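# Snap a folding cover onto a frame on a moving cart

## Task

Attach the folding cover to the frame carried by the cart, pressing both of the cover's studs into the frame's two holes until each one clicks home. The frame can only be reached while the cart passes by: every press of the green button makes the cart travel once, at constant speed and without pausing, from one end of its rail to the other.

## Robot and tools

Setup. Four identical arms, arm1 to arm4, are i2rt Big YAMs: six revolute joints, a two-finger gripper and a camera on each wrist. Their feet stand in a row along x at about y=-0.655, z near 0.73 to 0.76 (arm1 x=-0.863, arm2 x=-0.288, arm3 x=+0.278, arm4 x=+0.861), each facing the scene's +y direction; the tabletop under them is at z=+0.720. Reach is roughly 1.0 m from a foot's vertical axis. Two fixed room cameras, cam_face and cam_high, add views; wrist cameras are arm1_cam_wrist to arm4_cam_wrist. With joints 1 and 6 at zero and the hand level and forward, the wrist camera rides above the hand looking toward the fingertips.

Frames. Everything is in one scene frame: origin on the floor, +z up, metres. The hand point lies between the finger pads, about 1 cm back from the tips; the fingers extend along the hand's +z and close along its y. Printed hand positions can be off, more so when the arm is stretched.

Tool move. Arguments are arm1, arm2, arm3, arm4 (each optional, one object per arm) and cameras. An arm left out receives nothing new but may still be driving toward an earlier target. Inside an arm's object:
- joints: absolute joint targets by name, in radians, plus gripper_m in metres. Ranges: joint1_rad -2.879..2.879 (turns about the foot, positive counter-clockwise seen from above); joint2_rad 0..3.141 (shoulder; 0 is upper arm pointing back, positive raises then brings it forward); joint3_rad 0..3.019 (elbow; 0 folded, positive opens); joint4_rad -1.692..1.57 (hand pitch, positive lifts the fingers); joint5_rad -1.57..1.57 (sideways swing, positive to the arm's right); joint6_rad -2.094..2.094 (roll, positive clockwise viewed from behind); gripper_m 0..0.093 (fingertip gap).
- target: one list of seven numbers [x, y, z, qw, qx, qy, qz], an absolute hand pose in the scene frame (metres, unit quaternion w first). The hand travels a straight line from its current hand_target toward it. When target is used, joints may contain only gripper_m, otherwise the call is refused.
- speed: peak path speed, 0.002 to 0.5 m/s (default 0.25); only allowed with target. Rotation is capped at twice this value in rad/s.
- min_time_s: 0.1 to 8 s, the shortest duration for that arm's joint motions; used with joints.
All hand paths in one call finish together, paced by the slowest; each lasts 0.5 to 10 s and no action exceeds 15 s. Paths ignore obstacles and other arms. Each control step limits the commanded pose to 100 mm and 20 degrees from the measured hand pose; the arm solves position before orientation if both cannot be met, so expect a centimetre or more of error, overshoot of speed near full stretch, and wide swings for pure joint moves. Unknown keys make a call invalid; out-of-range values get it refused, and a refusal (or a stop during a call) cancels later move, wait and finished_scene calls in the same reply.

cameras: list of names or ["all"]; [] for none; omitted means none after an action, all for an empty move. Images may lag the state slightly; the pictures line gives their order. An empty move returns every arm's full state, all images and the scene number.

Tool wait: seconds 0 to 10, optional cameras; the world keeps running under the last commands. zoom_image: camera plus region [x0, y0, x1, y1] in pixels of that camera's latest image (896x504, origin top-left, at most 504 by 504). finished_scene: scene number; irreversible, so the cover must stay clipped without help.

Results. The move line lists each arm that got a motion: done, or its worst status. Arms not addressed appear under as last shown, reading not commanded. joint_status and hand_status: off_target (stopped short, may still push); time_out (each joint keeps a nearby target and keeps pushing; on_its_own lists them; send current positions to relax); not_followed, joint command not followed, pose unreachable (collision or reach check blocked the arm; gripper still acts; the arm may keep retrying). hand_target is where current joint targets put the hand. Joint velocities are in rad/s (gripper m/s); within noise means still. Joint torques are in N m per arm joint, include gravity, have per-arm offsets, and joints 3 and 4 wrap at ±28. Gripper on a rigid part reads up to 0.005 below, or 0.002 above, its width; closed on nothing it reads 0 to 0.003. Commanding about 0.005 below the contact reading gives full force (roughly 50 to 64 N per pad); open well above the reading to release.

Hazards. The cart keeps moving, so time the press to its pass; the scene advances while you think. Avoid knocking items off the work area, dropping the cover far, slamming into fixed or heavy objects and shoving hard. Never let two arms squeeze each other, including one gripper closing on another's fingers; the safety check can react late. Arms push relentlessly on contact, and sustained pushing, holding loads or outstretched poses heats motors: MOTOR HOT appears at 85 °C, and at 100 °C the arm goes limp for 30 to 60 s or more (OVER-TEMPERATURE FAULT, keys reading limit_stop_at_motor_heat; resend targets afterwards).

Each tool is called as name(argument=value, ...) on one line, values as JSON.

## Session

move()

Scene clock: 0.00 s.
Joint torques (N m): no reading
Heat: arm1: hottest joint1_rad 33 °C; arm2: hottest joint3_rad 36 °C; arm3: hottest joint3_rad 35 °C; arm4: hottest joint1_rad 34 °C.
Joint velocities: within noise
arm1.joint_positions: joint1_rad=-0.404 joint2_rad=+0.541 joint3_rad=+1.391 joint4_rad=-1.334 joint5_rad=-0.082 joint6_rad=+0.409 gripper_m=+0.09396
arm1.joint_status: not commanded
arm1.hand: x=-0.7960 y=-0.4608 z=+1.2860 quat_wxyz=(-0.336, +0.340, -0.786, -0.392) (m; scene frame)
arm1.hand_target: x=-0.7971 y=-0.4638 z=+1.2955 quat_wxyz=(-0.343, +0.338, -0.780, -0.399) (m; scene frame)
arm1.hand_status: not commanded
arm2.joint_positions: joint1_rad=+0.059 joint2_rad=+0.595 joint3_rad=+1.392 joint4_rad=-1.171 joint5_rad=+0.123 joint6_rad=+0.317 gripper_m=+0.09396
arm2.joint_status: not commanded
arm2.hand: x=-0.2822 y=-0.4106 z=+1.3370 quat_wxyz=(-0.345, +0.486, -0.668, -0.446) (m; scene frame)
arm2.hand_target: x=-0.2816 y=-0.4144 z=+1.3496 quat_wxyz=(-0.351, +0.480, -0.662, -0.456) (m; scene frame)
arm2.hand_status: not commanded
arm3.joint_positions: joint1_rad=+0.141 joint2_rad=+0.602 joint3_rad=+1.355 joint4_rad=-1.257 joint5_rad=-0.116 joint6_rad=+0.492 gripper_m=+0.09396
arm3.joint_status: not commanded
arm3.hand: x=+0.2328 y=-0.4218 z=+1.2827 quat_wxyz=(-0.190, +0.507, -0.693, -0.476) (m; scene frame)
arm3.hand_target: x=+0.2332 y=-0.4243 z=+1.2951 quat_wxyz=(-0.196, +0.504, -0.687, -0.486) (m; scene frame)
arm3.hand_status: not commanded
arm4.joint_positions: joint1_rad=-0.350 joint2_rad=+0.617 joint3_rad=+1.383 joint4_rad=-1.275 joint5_rad=-0.280 joint6_rad=-0.326 gripper_m=+0.09396
arm4.joint_status: not commanded
arm4.hand: x=+0.8906 y=-0.4096 z=+1.3127 quat_wxyz=(-0.403, +0.650, -0.557, -0.324) (m; scene frame)
arm4.hand_target: x=+0.8894 y=-0.4125 z=+1.3239 quat_wxyz=(-0.413, +0.646, -0.551, -0.328) (m; scene frame)
arm4.hand_status: not commanded
pictures: arm1_cam_wrist, arm2_cam_wrist, arm3_cam_wrist, arm4_cam_wrist, cam_face, cam_high

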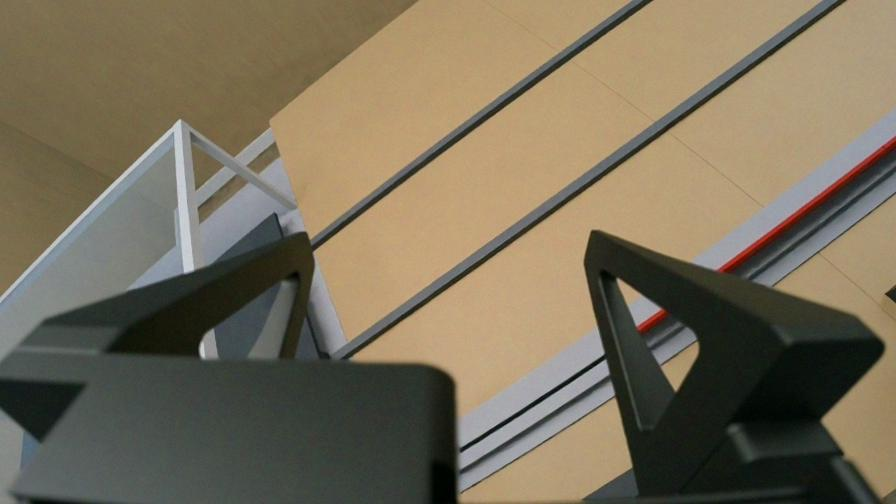

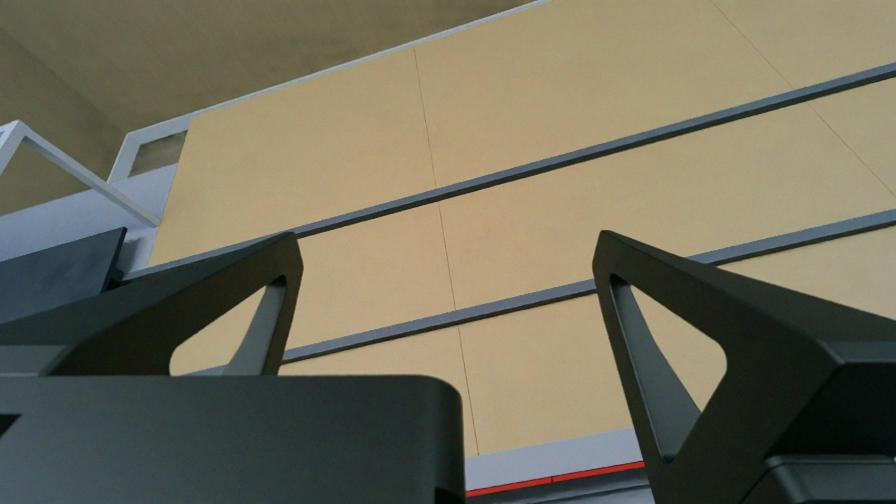

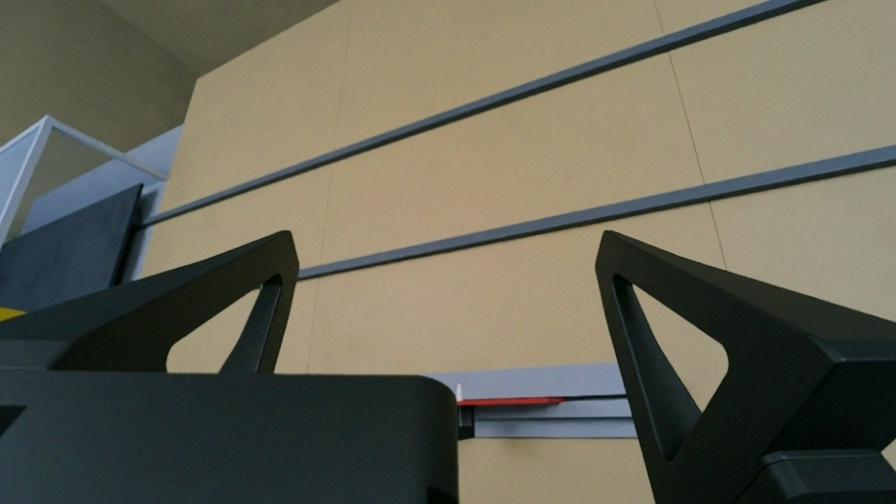

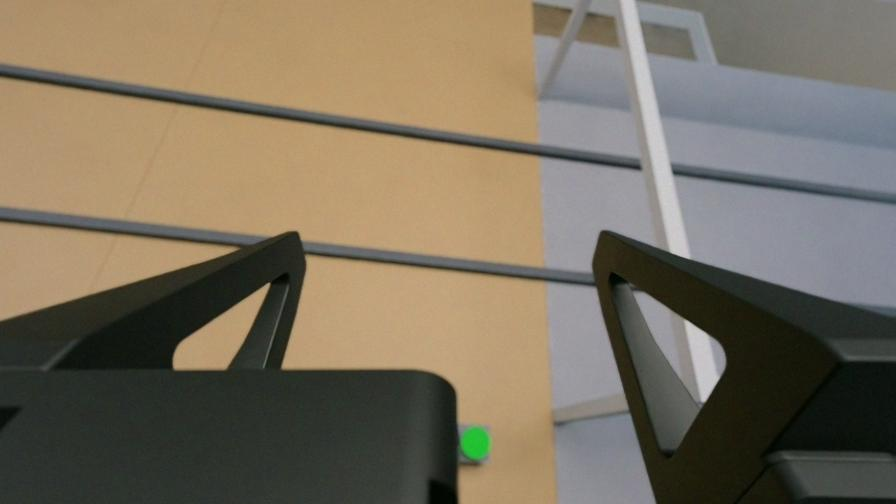

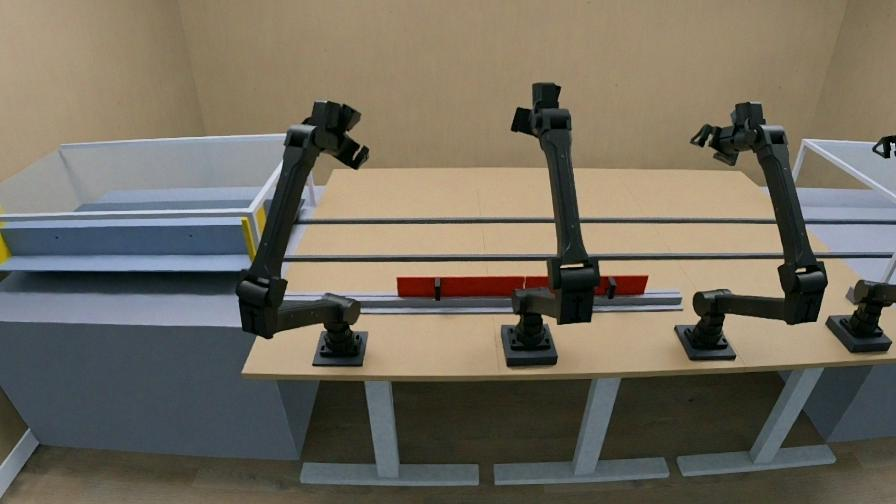

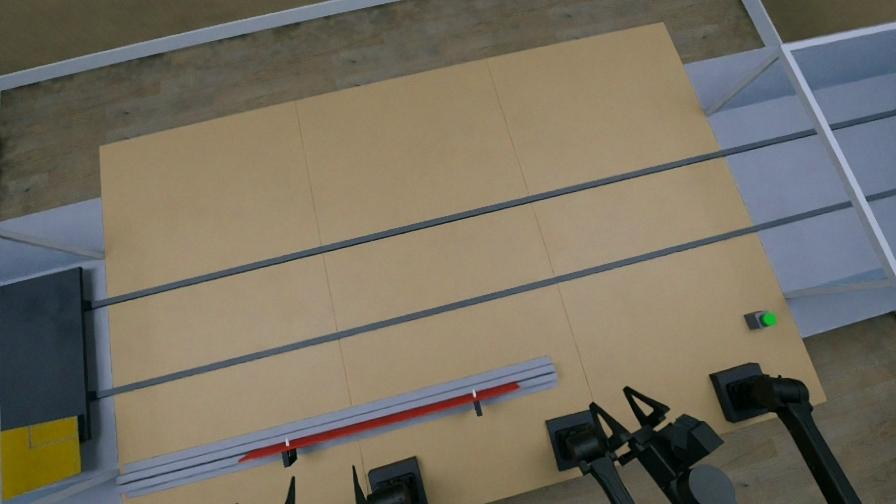

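move(arm4={"target":[1.008,-0.45,0.82,0,0.707,-0.707,0],"speed":0.4,"joints":{"gripper_m":0}}, arm1={"target":[-0.57,-0.50,0.98,0.122,-0.697,0.697,0.122],"speed":0.4,"joints":{"gripper_m":0.06}}, arm2={"target":[0.01,-0.50,0.98,0.122,-0.697,0.697,0.122],"speed":0.4,"joints":{"gripper_m":0.06}}, cameras=["arm1_cam_wrist","arm2_cam_wrist","arm4_cam_wrist","cam_face"])

Scene clock: 4.00 s.
Joint torques (N m): arm1=[-1.26 -8.53 9.25 0.87 -0.16 -0.11] | arm2=[0.38 -6.71 7.88 0.4 -0.11 -0.09] | arm3=[0.03 2.14 8.08 1.63 -0.1 -0.2] | arm4=[0.73 -2.67 9.07 0.29 0.15 0.08]
Heat: arm1: hottest joint1_rad 33 °C; arm2: hottest joint3_rad 36 °C; arm3: hottest joint3_rad 35 °C; arm4: hottest joint1_rad 34 °C.
move: arm1 done; arm2 done; arm4 done
Joint velocities: within noise
arm1.joint_positions: joint1_rad=-1.255 joint2_rad=+1.119 joint3_rad=+1.080 joint4_rad=-1.440 joint5_rad=-0.332 joint6_rad=-1.216 gripper_m=+0.06011
arm1.joint_status: all done
arm1.hand: x=-0.5759 y=-0.4986 z=+0.9781 quat_wxyz=(-0.110, +0.692, -0.702, -0.130) (m; scene frame)
arm1.hand_target: x=-0.5712 y=-0.4989 z=+0.9789 quat_wxyz=(-0.117, +0.696, -0.697, -0.124) (m; scene frame)
arm1.hand_status: done (0.006 m and 1.9 deg from the pose sent, 0.382 m and 58.4 deg at the start)
arm2.joint_positions: joint1_rad=-1.275 joint2_rad=+1.126 joint3_rad=+1.034 joint4_rad=-1.370 joint5_rad=-0.330 joint6_rad=-1.215 gripper_m=+0.06011
arm2.joint_status: all done
arm2.hand: x=+0.0049 y=-0.4958 z=+0.9801 quat_wxyz=(-0.113, +0.694, -0.699, -0.130) (m; scene frame)
arm2.hand_target: x=+0.0093 y=-0.4993 z=+0.9794 quat_wxyz=(-0.118, +0.694, -0.699, -0.124) (m; scene frame)
arm2.hand_status: done (0.007 m and 1.4 deg from the pose sent, 0.470 m and 51.7 deg at the start)
arm3: as last shown
arm4.joint_positions: joint1_rad=-0.629 joint2_rad=+1.115 joint3_rad=+0.594 joint4_rad=-1.066 joint5_rad=-0.013 joint6_rad=-0.635 gripper_m=+0.00041
arm4.joint_status: all done
arm4.hand: x=+1.0008 y=-0.4498 z=+0.8239 quat_wxyz=(+0.004, +0.711, -0.703, -0.002) (m; scene frame)
arm4.hand_target: x=+1.0044 y=-0.4511 z=+0.8199 quat_wxyz=(+0.006, +0.709, -0.705, +0.000) (m; scene frame)
arm4.hand_status: done (0.008 m and 0.9 deg from the pose sent, 0.508 m and 62.8 deg at the start)
pictures: arm1_cam_wrist, arm2_cam_wrist, arm4_cam_wrist, cam_face

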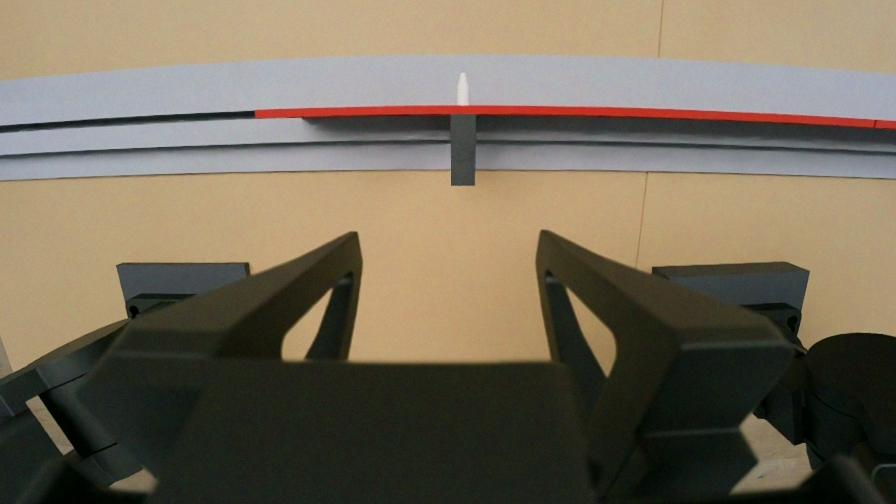

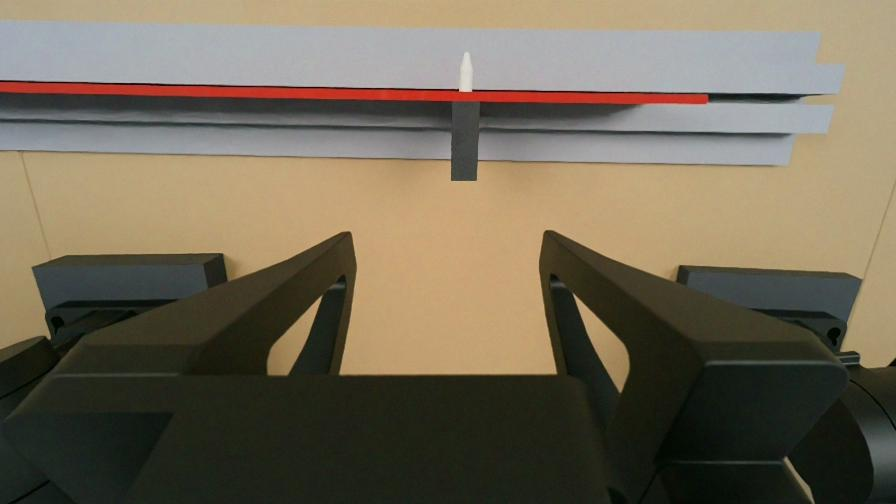

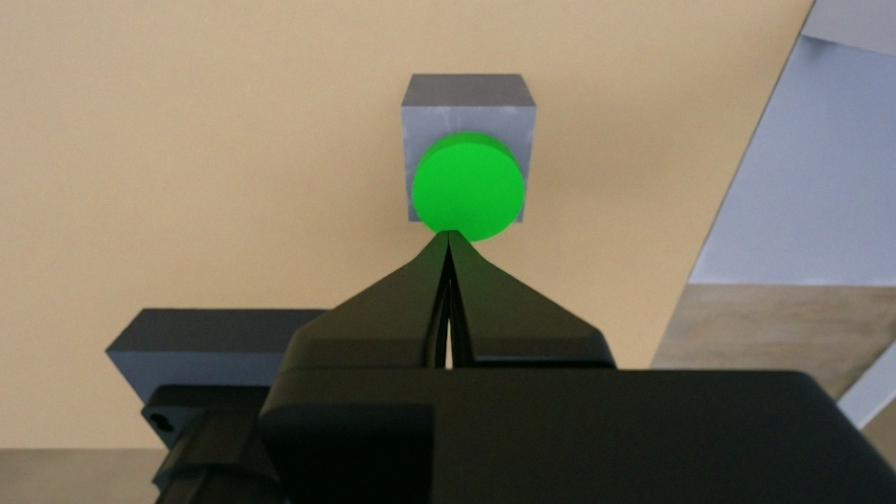

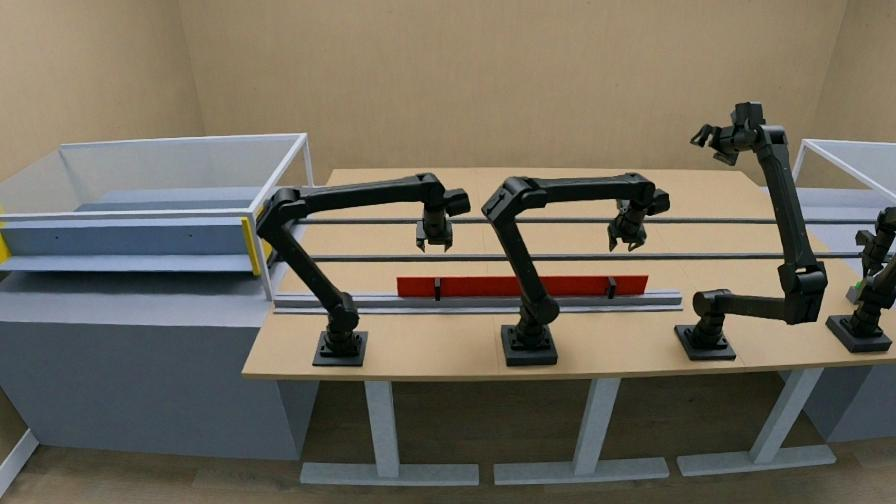

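move(arm4={"target":[1.012,-0.45,0.775,0,0.707,-0.707,0],"speed":0.15}, arm1={"target":[-0.566,-0.480,0.86,0.122,-0.697,0.697,0.122],"speed":0.3}, arm2={"target":[0.016,-0.480,0.86,0.122,-0.697,0.697,0.122],"speed":0.3}, cameras=["arm1_cam_wrist","arm2_cam_wrist"])

Scene clock: 5.93 s.
Joint torques (N m): arm1=[-0.26 -9.47 8.65 0.91 -0.08 0.18] | arm2=[1.79 -6.77 7.04 0.43 -0.08 0.12] | arm3=[-0.15 1.9 7.98 1.57 -0.1 -0.3] | arm4=[1.14 -1.32 6.32 1.13 0.13 0.1]
Heat: arm1: hottest joint1_rad 33 °C; arm2: hottest joint3_rad 37 °C; arm3: hottest joint3_rad 35 °C; arm4: hottest joint1_rad 34 °C.
move: arm1 done; arm2 done; arm4 off_target
Joint velocities: within noise
arm1.joint_positions: joint1_rad=-1.224 joint2_rad=+1.204 joint3_rad=+0.830 joint4_rad=-1.070 joint5_rad=-0.326 joint6_rad=-1.197 gripper_m=+0.06011
arm1.joint_status: not commanded
arm1.hand: x=-0.5678 y=-0.4863 z=+0.8616 quat_wxyz=(-0.121, +0.698, -0.695, -0.123) (m; scene frame)
arm1.hand_target: x=-0.5660 y=-0.4827 z=+0.8598 quat_wxyz=(-0.123, +0.696, -0.697, -0.121) (m; scene frame)
arm1.hand_status: done (0.007 m and 0.2 deg from the pose sent, 0.120 m and 1.9 deg at the start)
arm2.joint_positions: joint1_rad=-1.259 joint2_rad=+1.243 joint3_rad=+0.803 joint4_rad=-0.994 joint5_rad=-0.324 joint6_rad=-1.197 gripper_m=+0.06011
arm2.joint_status: not commanded
arm2.hand: x=+0.0161 y=-0.4865 z=+0.8626 quat_wxyz=(-0.122, +0.695, -0.698, -0.123) (m; scene frame)
arm2.hand_target: x=+0.0156 y=-0.4828 z=+0.8599 quat_wxyz=(-0.122, +0.696, -0.697, -0.121) (m; scene frame)
arm2.hand_status: done (0.007 m and 0.3 deg from the pose sent, 0.122 m and 1.4 deg at the start)
arm3: as last shown
arm4.joint_positions: joint1_rad=-0.646 joint2_rad=+1.183 joint3_rad=+0.551 joint4_rad=-0.905 joint5_rad=-0.013 joint6_rad=-0.646 gripper_m=+0.00041
arm4.joint_status: not commanded
arm4.hand: x=+1.0132 y=-0.4403 z=+0.7951 quat_wxyz=(-0.021, +0.709, -0.705, -0.006) (m; scene frame)
arm4.hand_target: x=+1.0104 y=-0.4508 z=+0.7773 quat_wxyz=(+0.000, +0.707, -0.707, -0.001) (m; scene frame)
arm4.hand_status: off_target (0.022 m and 2.5 deg from the pose sent, 0.050 m and 0.9 deg at the start)
pictures: arm1_cam_wrist, arm2_cam_wrist

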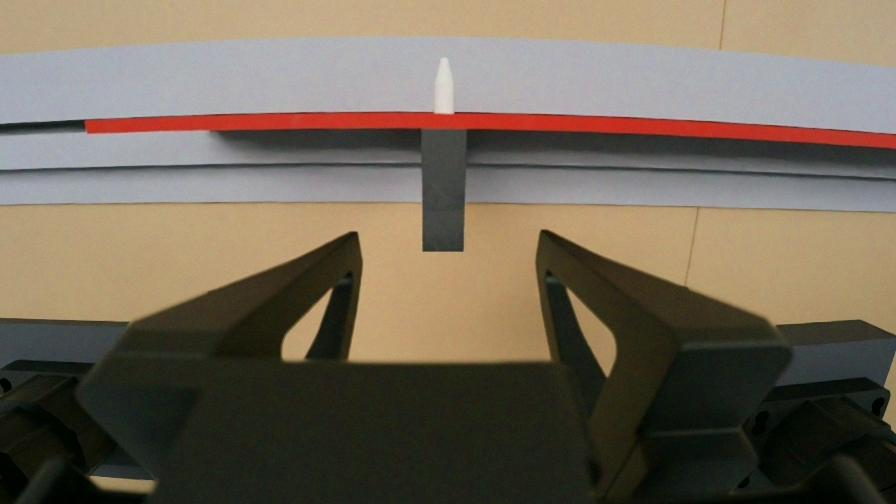

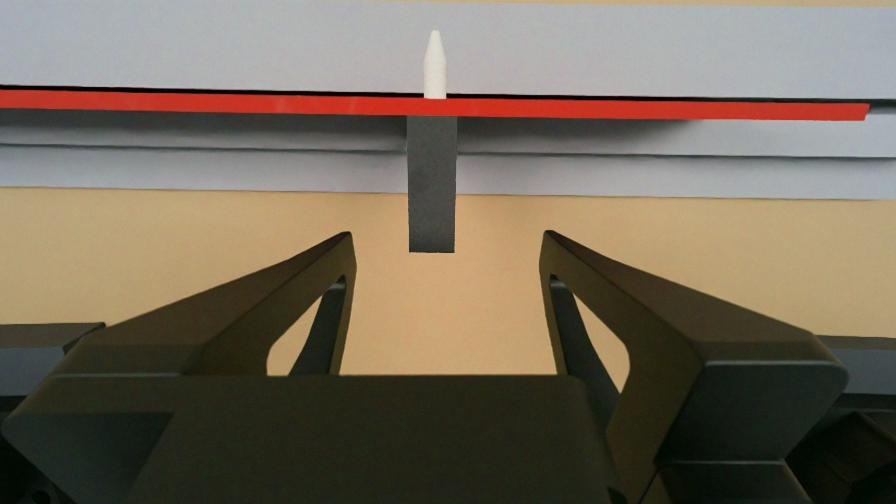

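move(arm1={"target":[-0.5675,-0.474,0.807,0.122,-0.697,0.697,0.122],"speed":0.15}, arm2={"target":[0.0110,-0.474,0.806,0.122,-0.697,0.697,0.122],"speed":0.15}, arm4={"target":[1.012,-0.45,0.768,0,0.707,-0.707,0],"speed":0.1}, cameras=["arm1_cam_wrist","arm2_cam_wrist","cam_face"])

Scene clock: 7.53 s.
Joint torques (N m): arm1=[0.03 -8.53 7.95 0.96 -0.16 0.2] | arm2=[1.73 -6.83 6.17 0.46 0 0.15] | arm3=[0.26 2.61 7.76 1.72 -0.14 -0.22] | arm4=[-0.38 -0.38 5.42 1.25 0.2 0.05]
Heat: arm1: hottest joint1_rad 33 °C; arm2: hottest joint3_rad 37 °C; arm3: hottest joint3_rad 36 °C; arm4: hottest joint1_rad 34 °C.
move: arm1 done; arm2 done; arm4 off_target
Joint velocities: within noise
arm1.joint_positions: joint1_rad=-1.197 joint2_rad=+1.279 joint3_rad=+0.742 joint4_rad=-0.897 joint5_rad=-0.323 joint6_rad=-1.173 gripper_m=+0.06011
arm1.joint_status: not commanded
arm1.hand: x=-0.5690 y=-0.4774 z=+0.8104 quat_wxyz=(-0.122, +0.699, -0.694, -0.122) (m; scene frame)
arm1.hand_target: x=-0.5684 y=-0.4742 z=+0.8071 quat_wxyz=(-0.122, +0.697, -0.696, -0.122) (m; scene frame)
arm1.hand_status: done (0.005 m and 0.4 deg from the pose sent, 0.056 m and 0.2 deg at the start)
arm2.joint_positions: joint1_rad=-1.228 joint2_rad=+1.326 joint3_rad=+0.718 joint4_rad=-0.812 joint5_rad=-0.319 joint6_rad=-1.166 gripper_m=+0.06011
arm2.joint_status: not commanded
arm2.hand: x=+0.0130 y=-0.4771 z=+0.8105 quat_wxyz=(-0.124, +0.696, -0.697, -0.122) (m; scene frame)
arm2.hand_target: x=+0.0107 y=-0.4740 z=+0.8065 quat_wxyz=(-0.122, +0.697, -0.696, -0.121) (m; scene frame)
arm2.hand_status: done (0.006 m and 0.3 deg from the pose sent, 0.058 m and 0.3 deg at the start)
arm3: as last shown
arm4.joint_positions: joint1_rad=-0.646 joint2_rad=+1.184 joint3_rad=+0.551 joint4_rad=-0.887 joint5_rad=-0.011 joint6_rad=-0.646 gripper_m=+0.00041
arm4.joint_status: not commanded
arm4.hand: x=+1.0161 y=-0.4369 z=+0.7950 quat_wxyz=(-0.029, +0.709, -0.705, -0.006) (m; scene frame)
arm4.hand_target: x=+1.0102 y=-0.4517 z=+0.7715 quat_wxyz=(+0.000, +0.707, -0.707, +0.000) (m; scene frame)
arm4.hand_status: off_target (0.030 m and 3.4 deg from the pose sent, 0.029 m and 2.5 deg at the start)
pictures: arm1_cam_wrist, arm2_cam_wrist, cam_face

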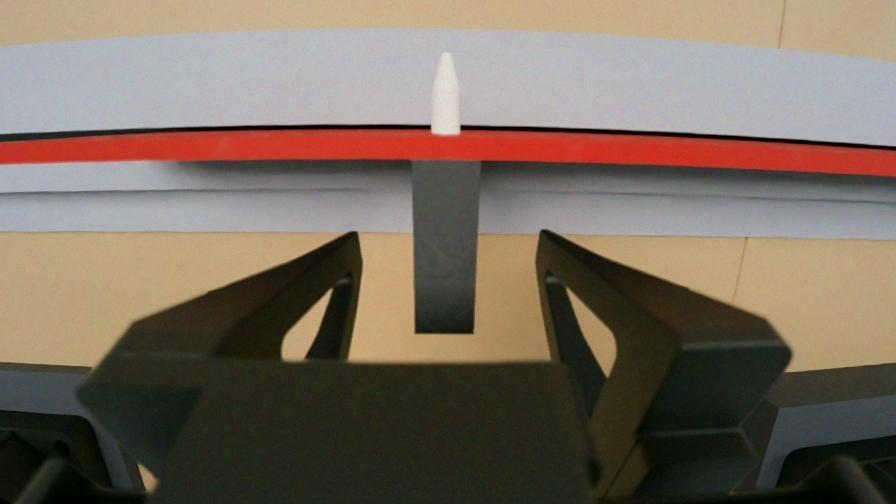

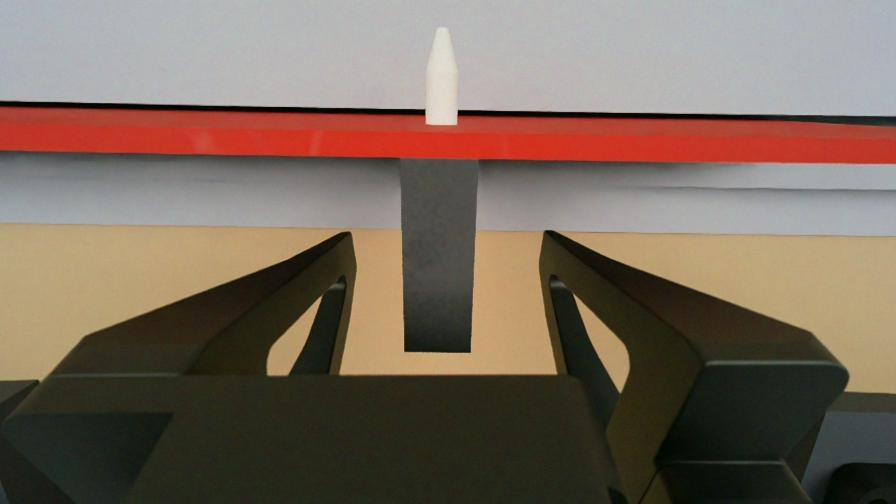

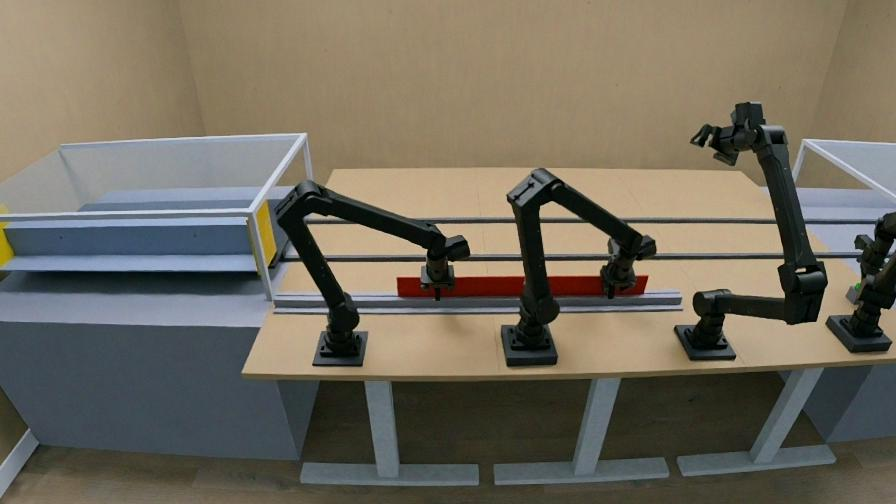

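move(arm1={"joints":{"gripper_m":0.008}}, arm2={"target":[0.0080,-0.474,0.806,0.122,-0.697,0.697,0.122],"joints":{"gripper_m":0.008}}, arm4={"joints":{"joint1_rad":0,"joint2_rad":0.58,"joint3_rad":1.35,"joint4_rad":-1.2,"joint5_rad":0,"joint6_rad":0},"min_time_s":1.5}, cameras=["arm1_cam_wrist","arm2_cam_wrist","cam_face","cam_high"])

Scene clock: 10.30 s.
Joint torques (N m): arm1=[-0.03 -8.7 7.94 0.9 -0.15 0.1] | arm2=[2.55 -8.06 6.12 0.5 -0.06 0.07] | arm3=[0.85 1.79 7.88 1.84 -0.1 -0.31] | arm4=[2.26 3.84 11.99 0.87 0.25 0.23]
Heat: arm1: hottest joint1_rad 33 °C; arm2: hottest joint3_rad 37 °C; arm3: hottest joint3_rad 36 °C; arm4: hottest joint1_rad 34 °C.
move: arm1 off_target; arm2 off_target; arm4 done
Joint velocities: within noise
arm1.joint_positions: joint1_rad=-1.197 joint2_rad=+1.279 joint3_rad=+0.742 joint4_rad=-0.897 joint5_rad=-0.323 joint6_rad=-1.157 gripper_m=+0.01573
arm1.joint_status: gripper_m off_target (ended at +0.01575, target +0.00800)
arm1.hand: x=-0.5690 y=-0.4774 z=+0.8104 quat_wxyz=(-0.121, +0.694, -0.699, -0.123) (m; scene frame)
arm1.hand_target: x=-0.5681 y=-0.4741 z=+0.8074 quat_wxyz=(-0.122, +0.695, -0.698, -0.122) (m; scene frame)
arm1.hand_status: not commanded
arm2.joint_positions: joint1_rad=-1.226 joint2_rad=+1.326 joint3_rad=+0.714 joint4_rad=-0.812 joint5_rad=-0.319 joint6_rad=-1.154 gripper_m=+0.01664
arm2.joint_status: gripper_m off_target (ended at +0.01667, target +0.00800)
arm2.hand: x=+0.0114 y=-0.4771 z=+0.8095 quat_wxyz=(-0.122, +0.692, -0.701, -0.124) (m; scene frame)
arm2.hand_target: x=+0.0078 y=-0.4745 z=+0.8059 quat_wxyz=(-0.121, +0.695, -0.698, -0.122) (m; scene frame)
arm2.hand_status: done (0.006 m and 0.8 deg from the pose sent, 0.007 m and 0.3 deg at the start)
arm3: as last shown
arm4.joint_positions: joint1_rad=-0.017 joint2_rad=+0.563 joint3_rad=+1.318 joint4_rad=-1.187 joint5_rad=-0.011 joint6_rad=-0.014 gripper_m=+0.00041
arm4.joint_status: all done
arm4.hand: x=+0.8563 y=-0.4086 z=+1.3081 quat_wxyz=(-0.387, +0.600, -0.590, -0.377) (m; scene frame)
arm4.hand_target: x=+0.8545 y=-0.4116 z=+1.3192 quat_wxyz=(-0.388, +0.597, -0.588, -0.383) (m; scene frame)
arm4.hand_status: not commanded
pictures: arm1_cam_wrist, arm2_cam_wrist, cam_face, cam_high

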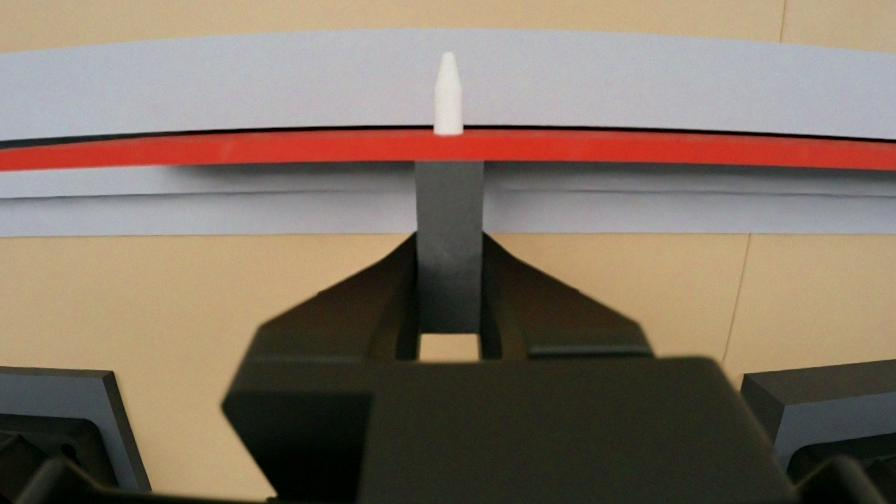

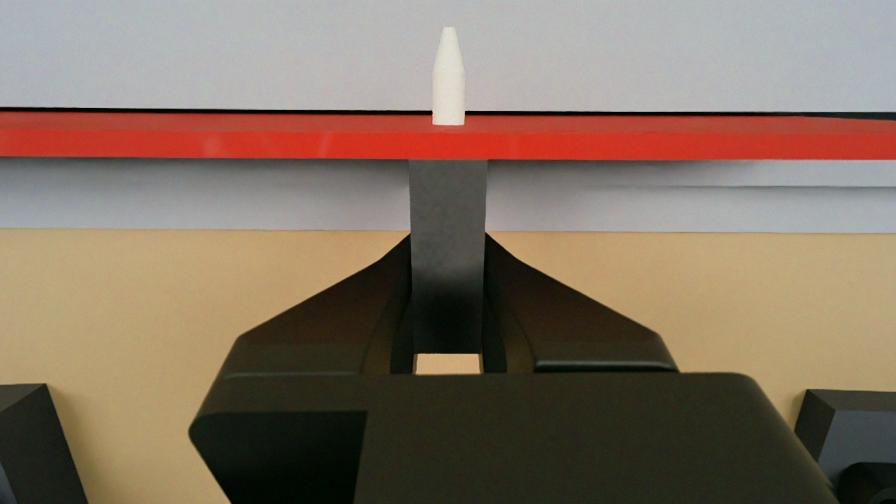

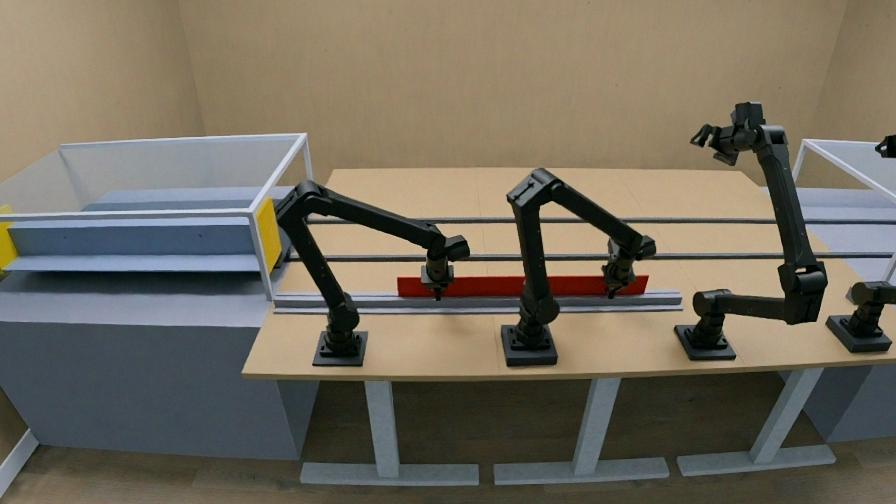

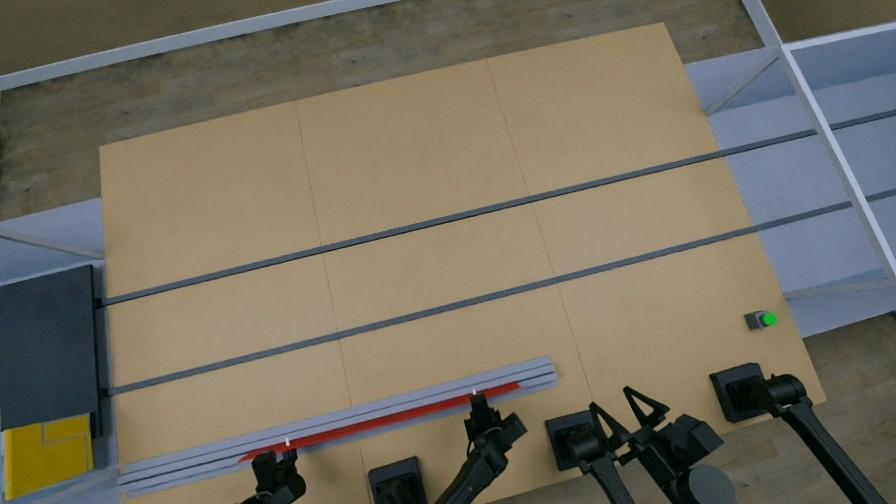

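wait(seconds=10, cameras=[])

wait(seconds=10, cameras=[])

wait(seconds=10, cameras=[])

wait(seconds=10, cameras=[])

wait(seconds=10, cameras=[])

wait(seconds=10, cameras=[])

wait(seconds=10, cameras=["cam_face","cam_high"])

Scene clock: 21.83 s.
Joint torques (N m): arm1=[-0.79 -9.11 7.84 1.05 -0.17 0.05] | arm2=[1.9 -7.18 5.9 0.57 -0.08 0.14] | arm3=[1.26 2.32 7.71 1.68 -0.11 -0.24] | arm4=[2.73 3.84 12.15 0.99 0.23 0.25]
Heat: arm1: hottest joint1_rad 33 °C; arm2: hottest joint3_rad 37 °C; arm3: hottest joint3_rad 37 °C; arm4: hottest joint3_rad 38 °C.
Joint velocities: within noise
arm1.joint_positions: joint1_rad=-1.197 joint2_rad=+1.279 joint3_rad=+0.742 joint4_rad=-0.897 joint5_rad=-0.323 joint6_rad=-1.157 gripper_m=+0.01573
arm1.joint_status: gripper_m off_target (ended at +0.01575, target +0.00800)
arm1.hand: x=-0.5690 y=-0.4774 z=+0.8104 quat_wxyz=(-0.121, +0.694, -0.699, -0.123) (m; scene frame)
arm1.hand_target: x=-0.5681 y=-0.4741 z=+0.8074 quat_wxyz=(-0.122, +0.695, -0.698, -0.122) (m; scene frame)
arm1.hand_status: not commanded
arm2.joint_positions: joint1_rad=-1.226 joint2_rad=+1.326 joint3_rad=+0.714 joint4_rad=-0.812 joint5_rad=-0.319 joint6_rad=-1.154 gripper_m=+0.01664
arm2.joint_status: gripper_m off_target (ended at +0.01667, target +0.00800)
arm2.hand: x=+0.0114 y=-0.4771 z=+0.8095 quat_wxyz=(-0.122, +0.692, -0.701, -0.124) (m; scene frame)
arm2.hand_target: x=+0.0078 y=-0.4745 z=+0.8059 quat_wxyz=(-0.121, +0.695, -0.698, -0.122) (m; scene frame)
arm2.hand_status: done (0.006 m and 0.8 deg from the pose sent, 0.007 m and 0.3 deg at the start)
arm3.joint_positions: joint1_rad=+0.141 joint2_rad=+0.602 joint3_rad=+1.355 joint4_rad=-1.257 joint5_rad=-0.116 joint6_rad=+0.492 gripper_m=+0.09396
arm3.joint_status: not commanded
arm3.hand: x=+0.2328 y=-0.4218 z=+1.2827 quat_wxyz=(-0.190, +0.507, -0.693, -0.476) (m; scene frame)
arm3.hand_target: x=+0.2332 y=-0.4243 z=+1.2951 quat_wxyz=(-0.196, +0.504, -0.687, -0.486) (m; scene frame)
arm3.hand_status: not commanded
arm4.joint_positions: joint1_rad=-0.017 joint2_rad=+0.563 joint3_rad=+1.318 joint4_rad=-1.187 joint5_rad=-0.011 joint6_rad=-0.014 gripper_m=+0.00041
arm4.joint_status: all done
arm4.hand: x=+0.8563 y=-0.4086 z=+1.3081 quat_wxyz=(-0.387, +0.600, -0.590, -0.377) (m; scene frame)
arm4.hand_target: x=+0.8545 y=-0.4116 z=+1.3192 quat_wxyz=(-0.388, +0.598, -0.588, -0.383) (m; scene frame)
arm4.hand_status: not commanded
wait: 10.00 s; at rest from the start
pictures: none
No camera images: "cameras" was empty.

Scene clock: 31.83 s.
Joint torques (N m): arm1=[-0.44 -9.29 8.08 0.92 -0.13 0.1] | arm2=[2.32 -7.24 5.85 0.64 -0.1 0.13] | arm3=[-0.32 1.96 8.09 1.81 -0.09 -0.17] | arm4=[2.08 3.72 12.55 0.98 0.16 0.24]
Heat: arm1: hottest joint3_rad 34 °C; arm2: hottest joint3_rad 37 °C; arm3: hottest joint3_rad 38 °C; arm4: hottest joint3_rad 41 °C.
Joint velocities: within noise
arm1.joint_positions: joint1_rad=-1.197 joint2_rad=+1.279 joint3_rad=+0.742 joint4_rad=-0.897 joint5_rad=-0.323 joint6_rad=-1.157 gripper_m=+0.01573
arm1.joint_status: gripper_m off_target (ended at +0.01575, target +0.00800)
arm1.hand: x=-0.5690 y=-0.4774 z=+0.8104 quat_wxyz=(-0.121, +0.694, -0.699, -0.123) (m; scene frame)
arm1.hand_target: x=-0.5681 y=-0.4741 z=+0.8074 quat_wxyz=(-0.122, +0.695, -0.698, -0.122) (m; scene frame)
arm1.hand_status: not commanded
arm2.joint_positions: joint1_rad=-1.226 joint2_rad=+1.326 joint3_rad=+0.714 joint4_rad=-0.812 joint5_rad=-0.319 joint6_rad=-1.154 gripper_m=+0.01664
arm2.joint_status: gripper_m off_target (ended at +0.01667, target +0.00800)
arm2.hand: x=+0.0114 y=-0.4771 z=+0.8095 quat_wxyz=(-0.122, +0.692, -0.701, -0.124) (m; scene frame)
arm2.hand_target: x=+0.0078 y=-0.4745 z=+0.8059 quat_wxyz=(-0.121, +0.695, -0.698, -0.122) (m; scene frame)
arm2.hand_status: done (0.006 m and 0.8 deg from the pose sent, 0.007 m and 0.3 deg at the start)
arm3.joint_positions: joint1_rad=+0.141 joint2_rad=+0.602 joint3_rad=+1.355 joint4_rad=-1.257 joint5_rad=-0.116 joint6_rad=+0.492 gripper_m=+0.09396
arm3.joint_status: not commanded
arm3.hand: x=+0.2328 y=-0.4218 z=+1.2827 quat_wxyz=(-0.190, +0.507, -0.693, -0.476) (m; scene frame)
arm3.hand_target: x=+0.2332 y=-0.4243 z=+1.2951 quat_wxyz=(-0.196, +0.504, -0.687, -0.486) (m; scene frame)
arm3.hand_status: not commanded
arm4.joint_positions: joint1_rad=-0.017 joint2_rad=+0.563 joint3_rad=+1.318 joint4_rad=-1.187 joint5_rad=-0.011 joint6_rad=-0.014 gripper_m=+0.00041
arm4.joint_status: all done
arm4.hand: x=+0.8563 y=-0.4086 z=+1.3081 quat_wxyz=(-0.387, +0.600, -0.590, -0.377) (m; scene frame)
arm4.hand_target: x=+0.8545 y=-0.4116 z=+1.3192 quat_wxyz=(-0.388, +0.598, -0.588, -0.383) (m; scene frame)
arm4.hand_status: not commanded
wait: 10.00 s; at rest by 0.27 s
pictures: none
No camera images: "cameras" was empty.

Scene clock: 41.83 s.
Joint torques (N m): arm1=[-1.14 -8.82 8.02 0.81 -0.14 0.08] | arm2=[2.26 -7.41 5.9 0.55 -0.06 0.15] | arm3=[-0.21 3.02 7.69 1.59 -0.08 -0.21] | arm4=[1.73 4.31 12.12 1.29 0.23 0.14]
Heat: arm1: hottest joint3_rad 35 °C; arm2: hottest joint3_rad 38 °C; arm3: hottest joint3_rad 38 °C; arm4: hottest joint3_rad 43 °C.
Joint velocities: within noise
arm1.joint_positions: joint1_rad=-1.197 joint2_rad=+1.279 joint3_rad=+0.742 joint4_rad=-0.897 joint5_rad=-0.323 joint6_rad=-1.157 gripper_m=+0.01573
arm1.joint_status: gripper_m off_target (ended at +0.01575, target +0.00800)
arm1.hand: x=-0.5690 y=-0.4774 z=+0.8104 quat_wxyz=(-0.121, +0.694, -0.699, -0.123) (m; scene frame)
arm1.hand_target: x=-0.5681 y=-0.4741 z=+0.8074 quat_wxyz=(-0.122, +0.695, -0.698, -0.122) (m; scene frame)
arm1.hand_status: not commanded
arm2.joint_positions: joint1_rad=-1.226 joint2_rad=+1.326 joint3_rad=+0.714 joint4_rad=-0.812 joint5_rad=-0.319 joint6_rad=-1.154 gripper_m=+0.01664
arm2.joint_status: gripper_m off_target (ended at +0.01667, target +0.00800)
arm2.hand: x=+0.0114 y=-0.4771 z=+0.8095 quat_wxyz=(-0.122, +0.692, -0.701, -0.124) (m; scene frame)
arm2.hand_target: x=+0.0078 y=-0.4745 z=+0.8059 quat_wxyz=(-0.121, +0.695, -0.698, -0.122) (m; scene frame)
arm2.hand_status: done (0.006 m and 0.8 deg from the pose sent, 0.007 m and 0.3 deg at the start)
arm3.joint_positions: joint1_rad=+0.141 joint2_rad=+0.602 joint3_rad=+1.355 joint4_rad=-1.257 joint5_rad=-0.116 joint6_rad=+0.492 gripper_m=+0.09396
arm3.joint_status: not commanded
arm3.hand: x=+0.2328 y=-0.4218 z=+1.2827 quat_wxyz=(-0.190, +0.507, -0.693, -0.476) (m; scene frame)
arm3.hand_target: x=+0.2332 y=-0.4243 z=+1.2951 quat_wxyz=(-0.196, +0.504, -0.687, -0.486) (m; scene frame)
arm3.hand_status: not commanded
arm4.joint_positions: joint1_rad=-0.017 joint2_rad=+0.563 joint3_rad=+1.318 joint4_rad=-1.187 joint5_rad=-0.011 joint6_rad=-0.014 gripper_m=+0.00041
arm4.joint_status: all done
arm4.hand: x=+0.8563 y=-0.4086 z=+1.3081 quat_wxyz=(-0.387, +0.600, -0.590, -0.377) (m; scene frame)
arm4.hand_target: x=+0.8545 y=-0.4116 z=+1.3192 quat_wxyz=(-0.388, +0.598, -0.588, -0.383) (m; scene frame)
arm4.hand_status: not commanded
wait: 10.00 s; at rest by 0.27 s
pictures: none
No camera images: "cameras" was empty.

Scene clock: 51.83 s.
Joint torques (N m): arm1=[-0.38 -9.23 7.9 1.09 -0.16 0.13] | arm2=[1.55 -7.71 5.93 0.53 -0.09 0.1] | arm3=[0.15 1.73 7.87 1.54 -0.13 -0.2] | arm4=[2.02 4.37 12.08 0.96 0.23 0.22]
Heat: arm1: hottest joint3_rad 36 °C; arm2: hottest joint3_rad 38 °C; arm3: hottest joint3_rad 39 °C; arm4: hottest joint3_rad 44 °C.
Joint velocities: within noise
arm1.joint_positions: joint1_rad=-1.197 joint2_rad=+1.279 joint3_rad=+0.742 joint4_rad=-0.897 joint5_rad=-0.323 joint6_rad=-1.157 gripper_m=+0.01573
arm1.joint_status: gripper_m off_target (ended at +0.01575, target +0.00800)
arm1.hand: x=-0.5690 y=-0.4774 z=+0.8104 quat_wxyz=(-0.121, +0.694, -0.699, -0.123) (m; scene frame)
arm1.hand_target: x=-0.5681 y=-0.4741 z=+0.8074 quat_wxyz=(-0.122, +0.695, -0.698, -0.122) (m; scene frame)
arm1.hand_status: not commanded
arm2.joint_positions: joint1_rad=-1.226 joint2_rad=+1.326 joint3_rad=+0.714 joint4_rad=-0.812 joint5_rad=-0.319 joint6_rad=-1.154 gripper_m=+0.01664
arm2.joint_status: gripper_m off_target (ended at +0.01667, target +0.00800)
arm2.hand: x=+0.0114 y=-0.4771 z=+0.8095 quat_wxyz=(-0.122, +0.692, -0.701, -0.124) (m; scene frame)
arm2.hand_target: x=+0.0078 y=-0.4745 z=+0.8059 quat_wxyz=(-0.121, +0.695, -0.698, -0.122) (m; scene frame)
arm2.hand_status: done (0.006 m and 0.8 deg from the pose sent, 0.007 m and 0.3 deg at the start)
arm3.joint_positions: joint1_rad=+0.141 joint2_rad=+0.602 joint3_rad=+1.355 joint4_rad=-1.257 joint5_rad=-0.116 joint6_rad=+0.492 gripper_m=+0.09396
arm3.joint_status: not commanded
arm3.hand: x=+0.2328 y=-0.4218 z=+1.2827 quat_wxyz=(-0.190, +0.507, -0.693, -0.476) (m; scene frame)
arm3.hand_target: x=+0.2332 y=-0.4243 z=+1.2951 quat_wxyz=(-0.196, +0.504, -0.687, -0.486) (m; scene frame)
arm3.hand_status: not commanded
arm4.joint_positions: joint1_rad=-0.017 joint2_rad=+0.563 joint3_rad=+1.318 joint4_rad=-1.187 joint5_rad=-0.011 joint6_rad=-0.014 gripper_m=+0.00041
arm4.joint_status: all done
arm4.hand: x=+0.8563 y=-0.4086 z=+1.3081 quat_wxyz=(-0.387, +0.600, -0.590, -0.377) (m; scene frame)
arm4.hand_target: x=+0.8545 y=-0.4116 z=+1.3192 quat_wxyz=(-0.388, +0.598, -0.588, -0.383) (m; scene frame)
arm4.hand_status: not commanded
wait: 10.00 s; at rest by 0.27 s
pictures: none
No camera images: "cameras" was empty.

Scene clock: 61.83 s.
Joint torques (N m): arm1=[-0.97 -9.29 7.82 1.02 -0.1 0.08] | arm2=[2.49 -7.53 6.01 0.65 -0.12 0.08] | arm3=[-0.38 2.08 7.68 1.76 -0.1 -0.25] | arm4=[1.96 4.31 12.04 1.03 0.22 0.22]
Heat: arm1: hottest joint3_rad 36 °C; arm2: hottest joint3_rad 38 °C; arm3: hottest joint3_rad 39 °C; arm4: hottest joint3_rad 45 °C.
Joint velocities: within noise
arm1.joint_positions: joint1_rad=-1.197 joint2_rad=+1.279 joint3_rad=+0.742 joint4_rad=-0.897 joint5_rad=-0.323 joint6_rad=-1.157 gripper_m=+0.01573
arm1.joint_status: gripper_m off_target (ended at +0.01575, target +0.00800)
arm1.hand: x=-0.5690 y=-0.4774 z=+0.8104 quat_wxyz=(-0.121, +0.694, -0.699, -0.123) (m; scene frame)
arm1.hand_target: x=-0.5681 y=-0.4741 z=+0.8074 quat_wxyz=(-0.122, +0.695, -0.698, -0.122) (m; scene frame)
arm1.hand_status: not commanded
arm2.joint_positions: joint1_rad=-1.226 joint2_rad=+1.326 joint3_rad=+0.714 joint4_rad=-0.812 joint5_rad=-0.319 joint6_rad=-1.154 gripper_m=+0.01664
arm2.joint_status: gripper_m off_target (ended at +0.01667, target +0.00800)
arm2.hand: x=+0.0114 y=-0.4771 z=+0.8095 quat_wxyz=(-0.122, +0.692, -0.701, -0.124) (m; scene frame)
arm2.hand_target: x=+0.0078 y=-0.4745 z=+0.8059 quat_wxyz=(-0.121, +0.695, -0.698, -0.122) (m; scene frame)
arm2.hand_status: done (0.006 m and 0.8 deg from the pose sent, 0.007 m and 0.3 deg at the start)
arm3.joint_positions: joint1_rad=+0.141 joint2_rad=+0.602 joint3_rad=+1.355 joint4_rad=-1.257 joint5_rad=-0.116 joint6_rad=+0.492 gripper_m=+0.09396
arm3.joint_status: not commanded
arm3.hand: x=+0.2328 y=-0.4218 z=+1.2827 quat_wxyz=(-0.190, +0.507, -0.693, -0.476) (m; scene frame)
arm3.hand_target: x=+0.2332 y=-0.4243 z=+1.2951 quat_wxyz=(-0.196, +0.504, -0.687, -0.486) (m; scene frame)
arm3.hand_status: not commanded
arm4.joint_positions: joint1_rad=-0.017 joint2_rad=+0.563 joint3_rad=+1.318 joint4_rad=-1.187 joint5_rad=-0.011 joint6_rad=-0.014 gripper_m=+0.00041
arm4.joint_status: all done
arm4.hand: x=+0.8563 y=-0.4086 z=+1.3081 quat_wxyz=(-0.387, +0.600, -0.590, -0.377) (m; scene frame)
arm4.hand_target: x=+0.8545 y=-0.4116 z=+1.3192 quat_wxyz=(-0.388, +0.598, -0.588, -0.383) (m; scene frame)
arm4.hand_status: not commanded
wait: 10.00 s; at rest by 0.27 s
pictures: none
No camera images: "cameras" was empty.

Scene clock: 71.83 s.
Joint torques (N m): arm1=[-0.97 -9.58 7.99 0.84 -0.16 0.06] | arm2=[2.96 -7.59 5.87 0.51 -0.08 0.1] | arm3=[-0.26 2.02 7.94 1.7 -0.08 -0.24] | arm4=[2.32 4.54 12.26 1.13 0.12 0.21]
Heat: arm1: hottest joint3_rad 37 °C; arm2: hottest joint3_rad 38 °C; arm3: hottest joint3_rad 40 °C; arm4: hottest joint3_rad 46 °C.
Joint velocities: within noise
arm1.joint_positions: joint1_rad=-1.197 joint2_rad=+1.279 joint3_rad=+0.742 joint4_rad=-0.897 joint5_rad=-0.323 joint6_rad=-1.157 gripper_m=+0.01573
arm1.joint_status: gripper_m off_target (ended at +0.01575, target +0.00800)
arm1.hand: x=-0.5690 y=-0.4774 z=+0.8104 quat_wxyz=(-0.121, +0.694, -0.699, -0.123) (m; scene frame)
arm1.hand_target: x=-0.5681 y=-0.4741 z=+0.8074 quat_wxyz=(-0.122, +0.695, -0.698, -0.122) (m; scene frame)
arm1.hand_status: not commanded
arm2.joint_positions: joint1_rad=-1.226 joint2_rad=+1.326 joint3_rad=+0.714 joint4_rad=-0.812 joint5_rad=-0.319 joint6_rad=-1.154 gripper_m=+0.01664
arm2.joint_status: gripper_m off_target (ended at +0.01667, target +0.00800)
arm2.hand: x=+0.0114 y=-0.4771 z=+0.8095 quat_wxyz=(-0.122, +0.692, -0.701, -0.124) (m; scene frame)
arm2.hand_target: x=+0.0078 y=-0.4745 z=+0.8059 quat_wxyz=(-0.121, +0.695, -0.698, -0.122) (m; scene frame)
arm2.hand_status: done (0.006 m and 0.8 deg from the pose sent, 0.007 m and 0.3 deg at the start)
arm3.joint_positions: joint1_rad=+0.141 joint2_rad=+0.602 joint3_rad=+1.355 joint4_rad=-1.257 joint5_rad=-0.116 joint6_rad=+0.492 gripper_m=+0.09396
arm3.joint_status: not commanded
arm3.hand: x=+0.2328 y=-0.4218 z=+1.2827 quat_wxyz=(-0.190, +0.507, -0.693, -0.476) (m; scene frame)
arm3.hand_target: x=+0.2332 y=-0.4243 z=+1.2951 quat_wxyz=(-0.196, +0.504, -0.687, -0.486) (m; scene frame)
arm3.hand_status: not commanded
arm4.joint_positions: joint1_rad=-0.017 joint2_rad=+0.563 joint3_rad=+1.318 joint4_rad=-1.187 joint5_rad=-0.011 joint6_rad=-0.014 gripper_m=+0.00041
arm4.joint_status: all done
arm4.hand: x=+0.8563 y=-0.4086 z=+1.3081 quat_wxyz=(-0.387, +0.600, -0.590, -0.377) (m; scene frame)
arm4.hand_target: x=+0.8545 y=-0.4116 z=+1.3192 quat_wxyz=(-0.388, +0.598, -0.588, -0.383) (m; scene frame)
arm4.hand_status: not commanded
wait: 10.00 s; at rest by 0.27 s
pictures: none
No camera images: "cameras" was empty.

Scene clock: 81.83 s.
Joint torques (N m): arm1=[-1.14 -9.17 8.01 1.02 -0.19 0.07] | arm2=[2.2 -7.77 5.96 0.53 -0.04 0.12] | arm3=[0.21 2.14 8.02 1.69 -0.08 -0.24] | arm4=[2.55 3.6 12.08 0.91 0.21 0.24]
Heat: arm1: hottest joint3_rad 37 °C; arm2: hottest joint3_rad 39 °C; arm3: hottest joint3_rad 40 °C; arm4: hottest joint3_rad 47 °C.
Joint velocities: within noise
arm1.joint_positions: joint1_rad=-1.197 joint2_rad=+1.279 joint3_rad=+0.742 joint4_rad=-0.897 joint5_rad=-0.323 joint6_rad=-1.157 gripper_m=+0.01573
arm1.joint_status: gripper_m off_target (ended at +0.01575, target +0.00800)
arm1.hand: x=-0.5690 y=-0.4774 z=+0.8104 quat_wxyz=(-0.121, +0.694, -0.699, -0.123) (m; scene frame)
arm1.hand_target: x=-0.5681 y=-0.4741 z=+0.8074 quat_wxyz=(-0.122, +0.695, -0.698, -0.122) (m; scene frame)
arm1.hand_status: not commanded
arm2.joint_positions: joint1_rad=-1.226 joint2_rad=+1.326 joint3_rad=+0.714 joint4_rad=-0.812 joint5_rad=-0.319 joint6_rad=-1.154 gripper_m=+0.01664
arm2.joint_status: gripper_m off_target (ended at +0.01667, target +0.00800)
arm2.hand: x=+0.0114 y=-0.4771 z=+0.8095 quat_wxyz=(-0.122, +0.692, -0.701, -0.124) (m; scene frame)
arm2.hand_target: x=+0.0078 y=-0.4745 z=+0.8059 quat_wxyz=(-0.121, +0.695, -0.698, -0.122) (m; scene frame)
arm2.hand_status: done (0.006 m and 0.8 deg from the pose sent, 0.007 m and 0.3 deg at the start)
arm3.joint_positions: joint1_rad=+0.141 joint2_rad=+0.602 joint3_rad=+1.355 joint4_rad=-1.257 joint5_rad=-0.116 joint6_rad=+0.492 gripper_m=+0.09396
arm3.joint_status: not commanded
arm3.hand: x=+0.2328 y=-0.4218 z=+1.2827 quat_wxyz=(-0.190, +0.507, -0.693, -0.476) (m; scene frame)
arm3.hand_target: x=+0.2332 y=-0.4243 z=+1.2951 quat_wxyz=(-0.196, +0.504, -0.687, -0.486) (m; scene frame)
arm3.hand_status: not commanded
arm4.joint_positions: joint1_rad=-0.017 joint2_rad=+0.563 joint3_rad=+1.318 joint4_rad=-1.187 joint5_rad=-0.011 joint6_rad=-0.014 gripper_m=+0.00041
arm4.joint_status: all done
arm4.hand: x=+0.8563 y=-0.4086 z=+1.3081 quat_wxyz=(-0.387, +0.600, -0.590, -0.377) (m; scene frame)
arm4.hand_target: x=+0.8545 y=-0.4116 z=+1.3192 quat_wxyz=(-0.388, +0.598, -0.588, -0.383) (m; scene frame)
arm4.hand_status: not commanded
wait: 10.00 s; at rest by 0.27 s
pictures: cam_face, cam_high

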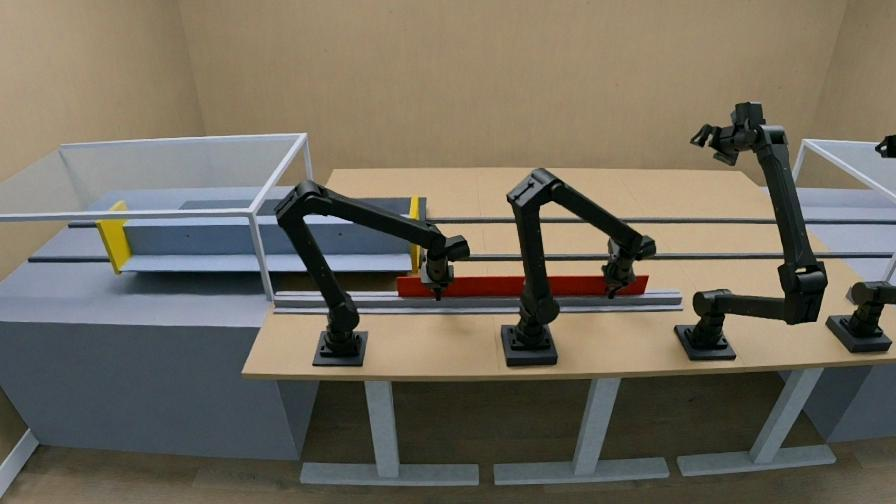

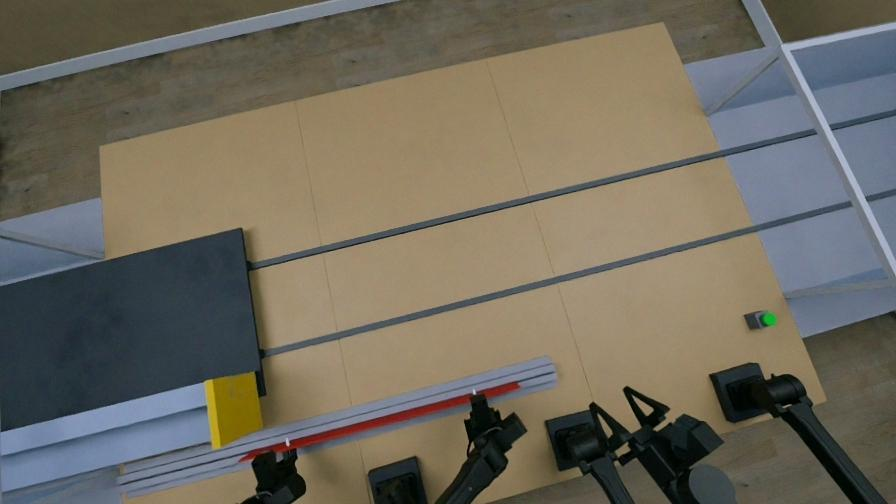

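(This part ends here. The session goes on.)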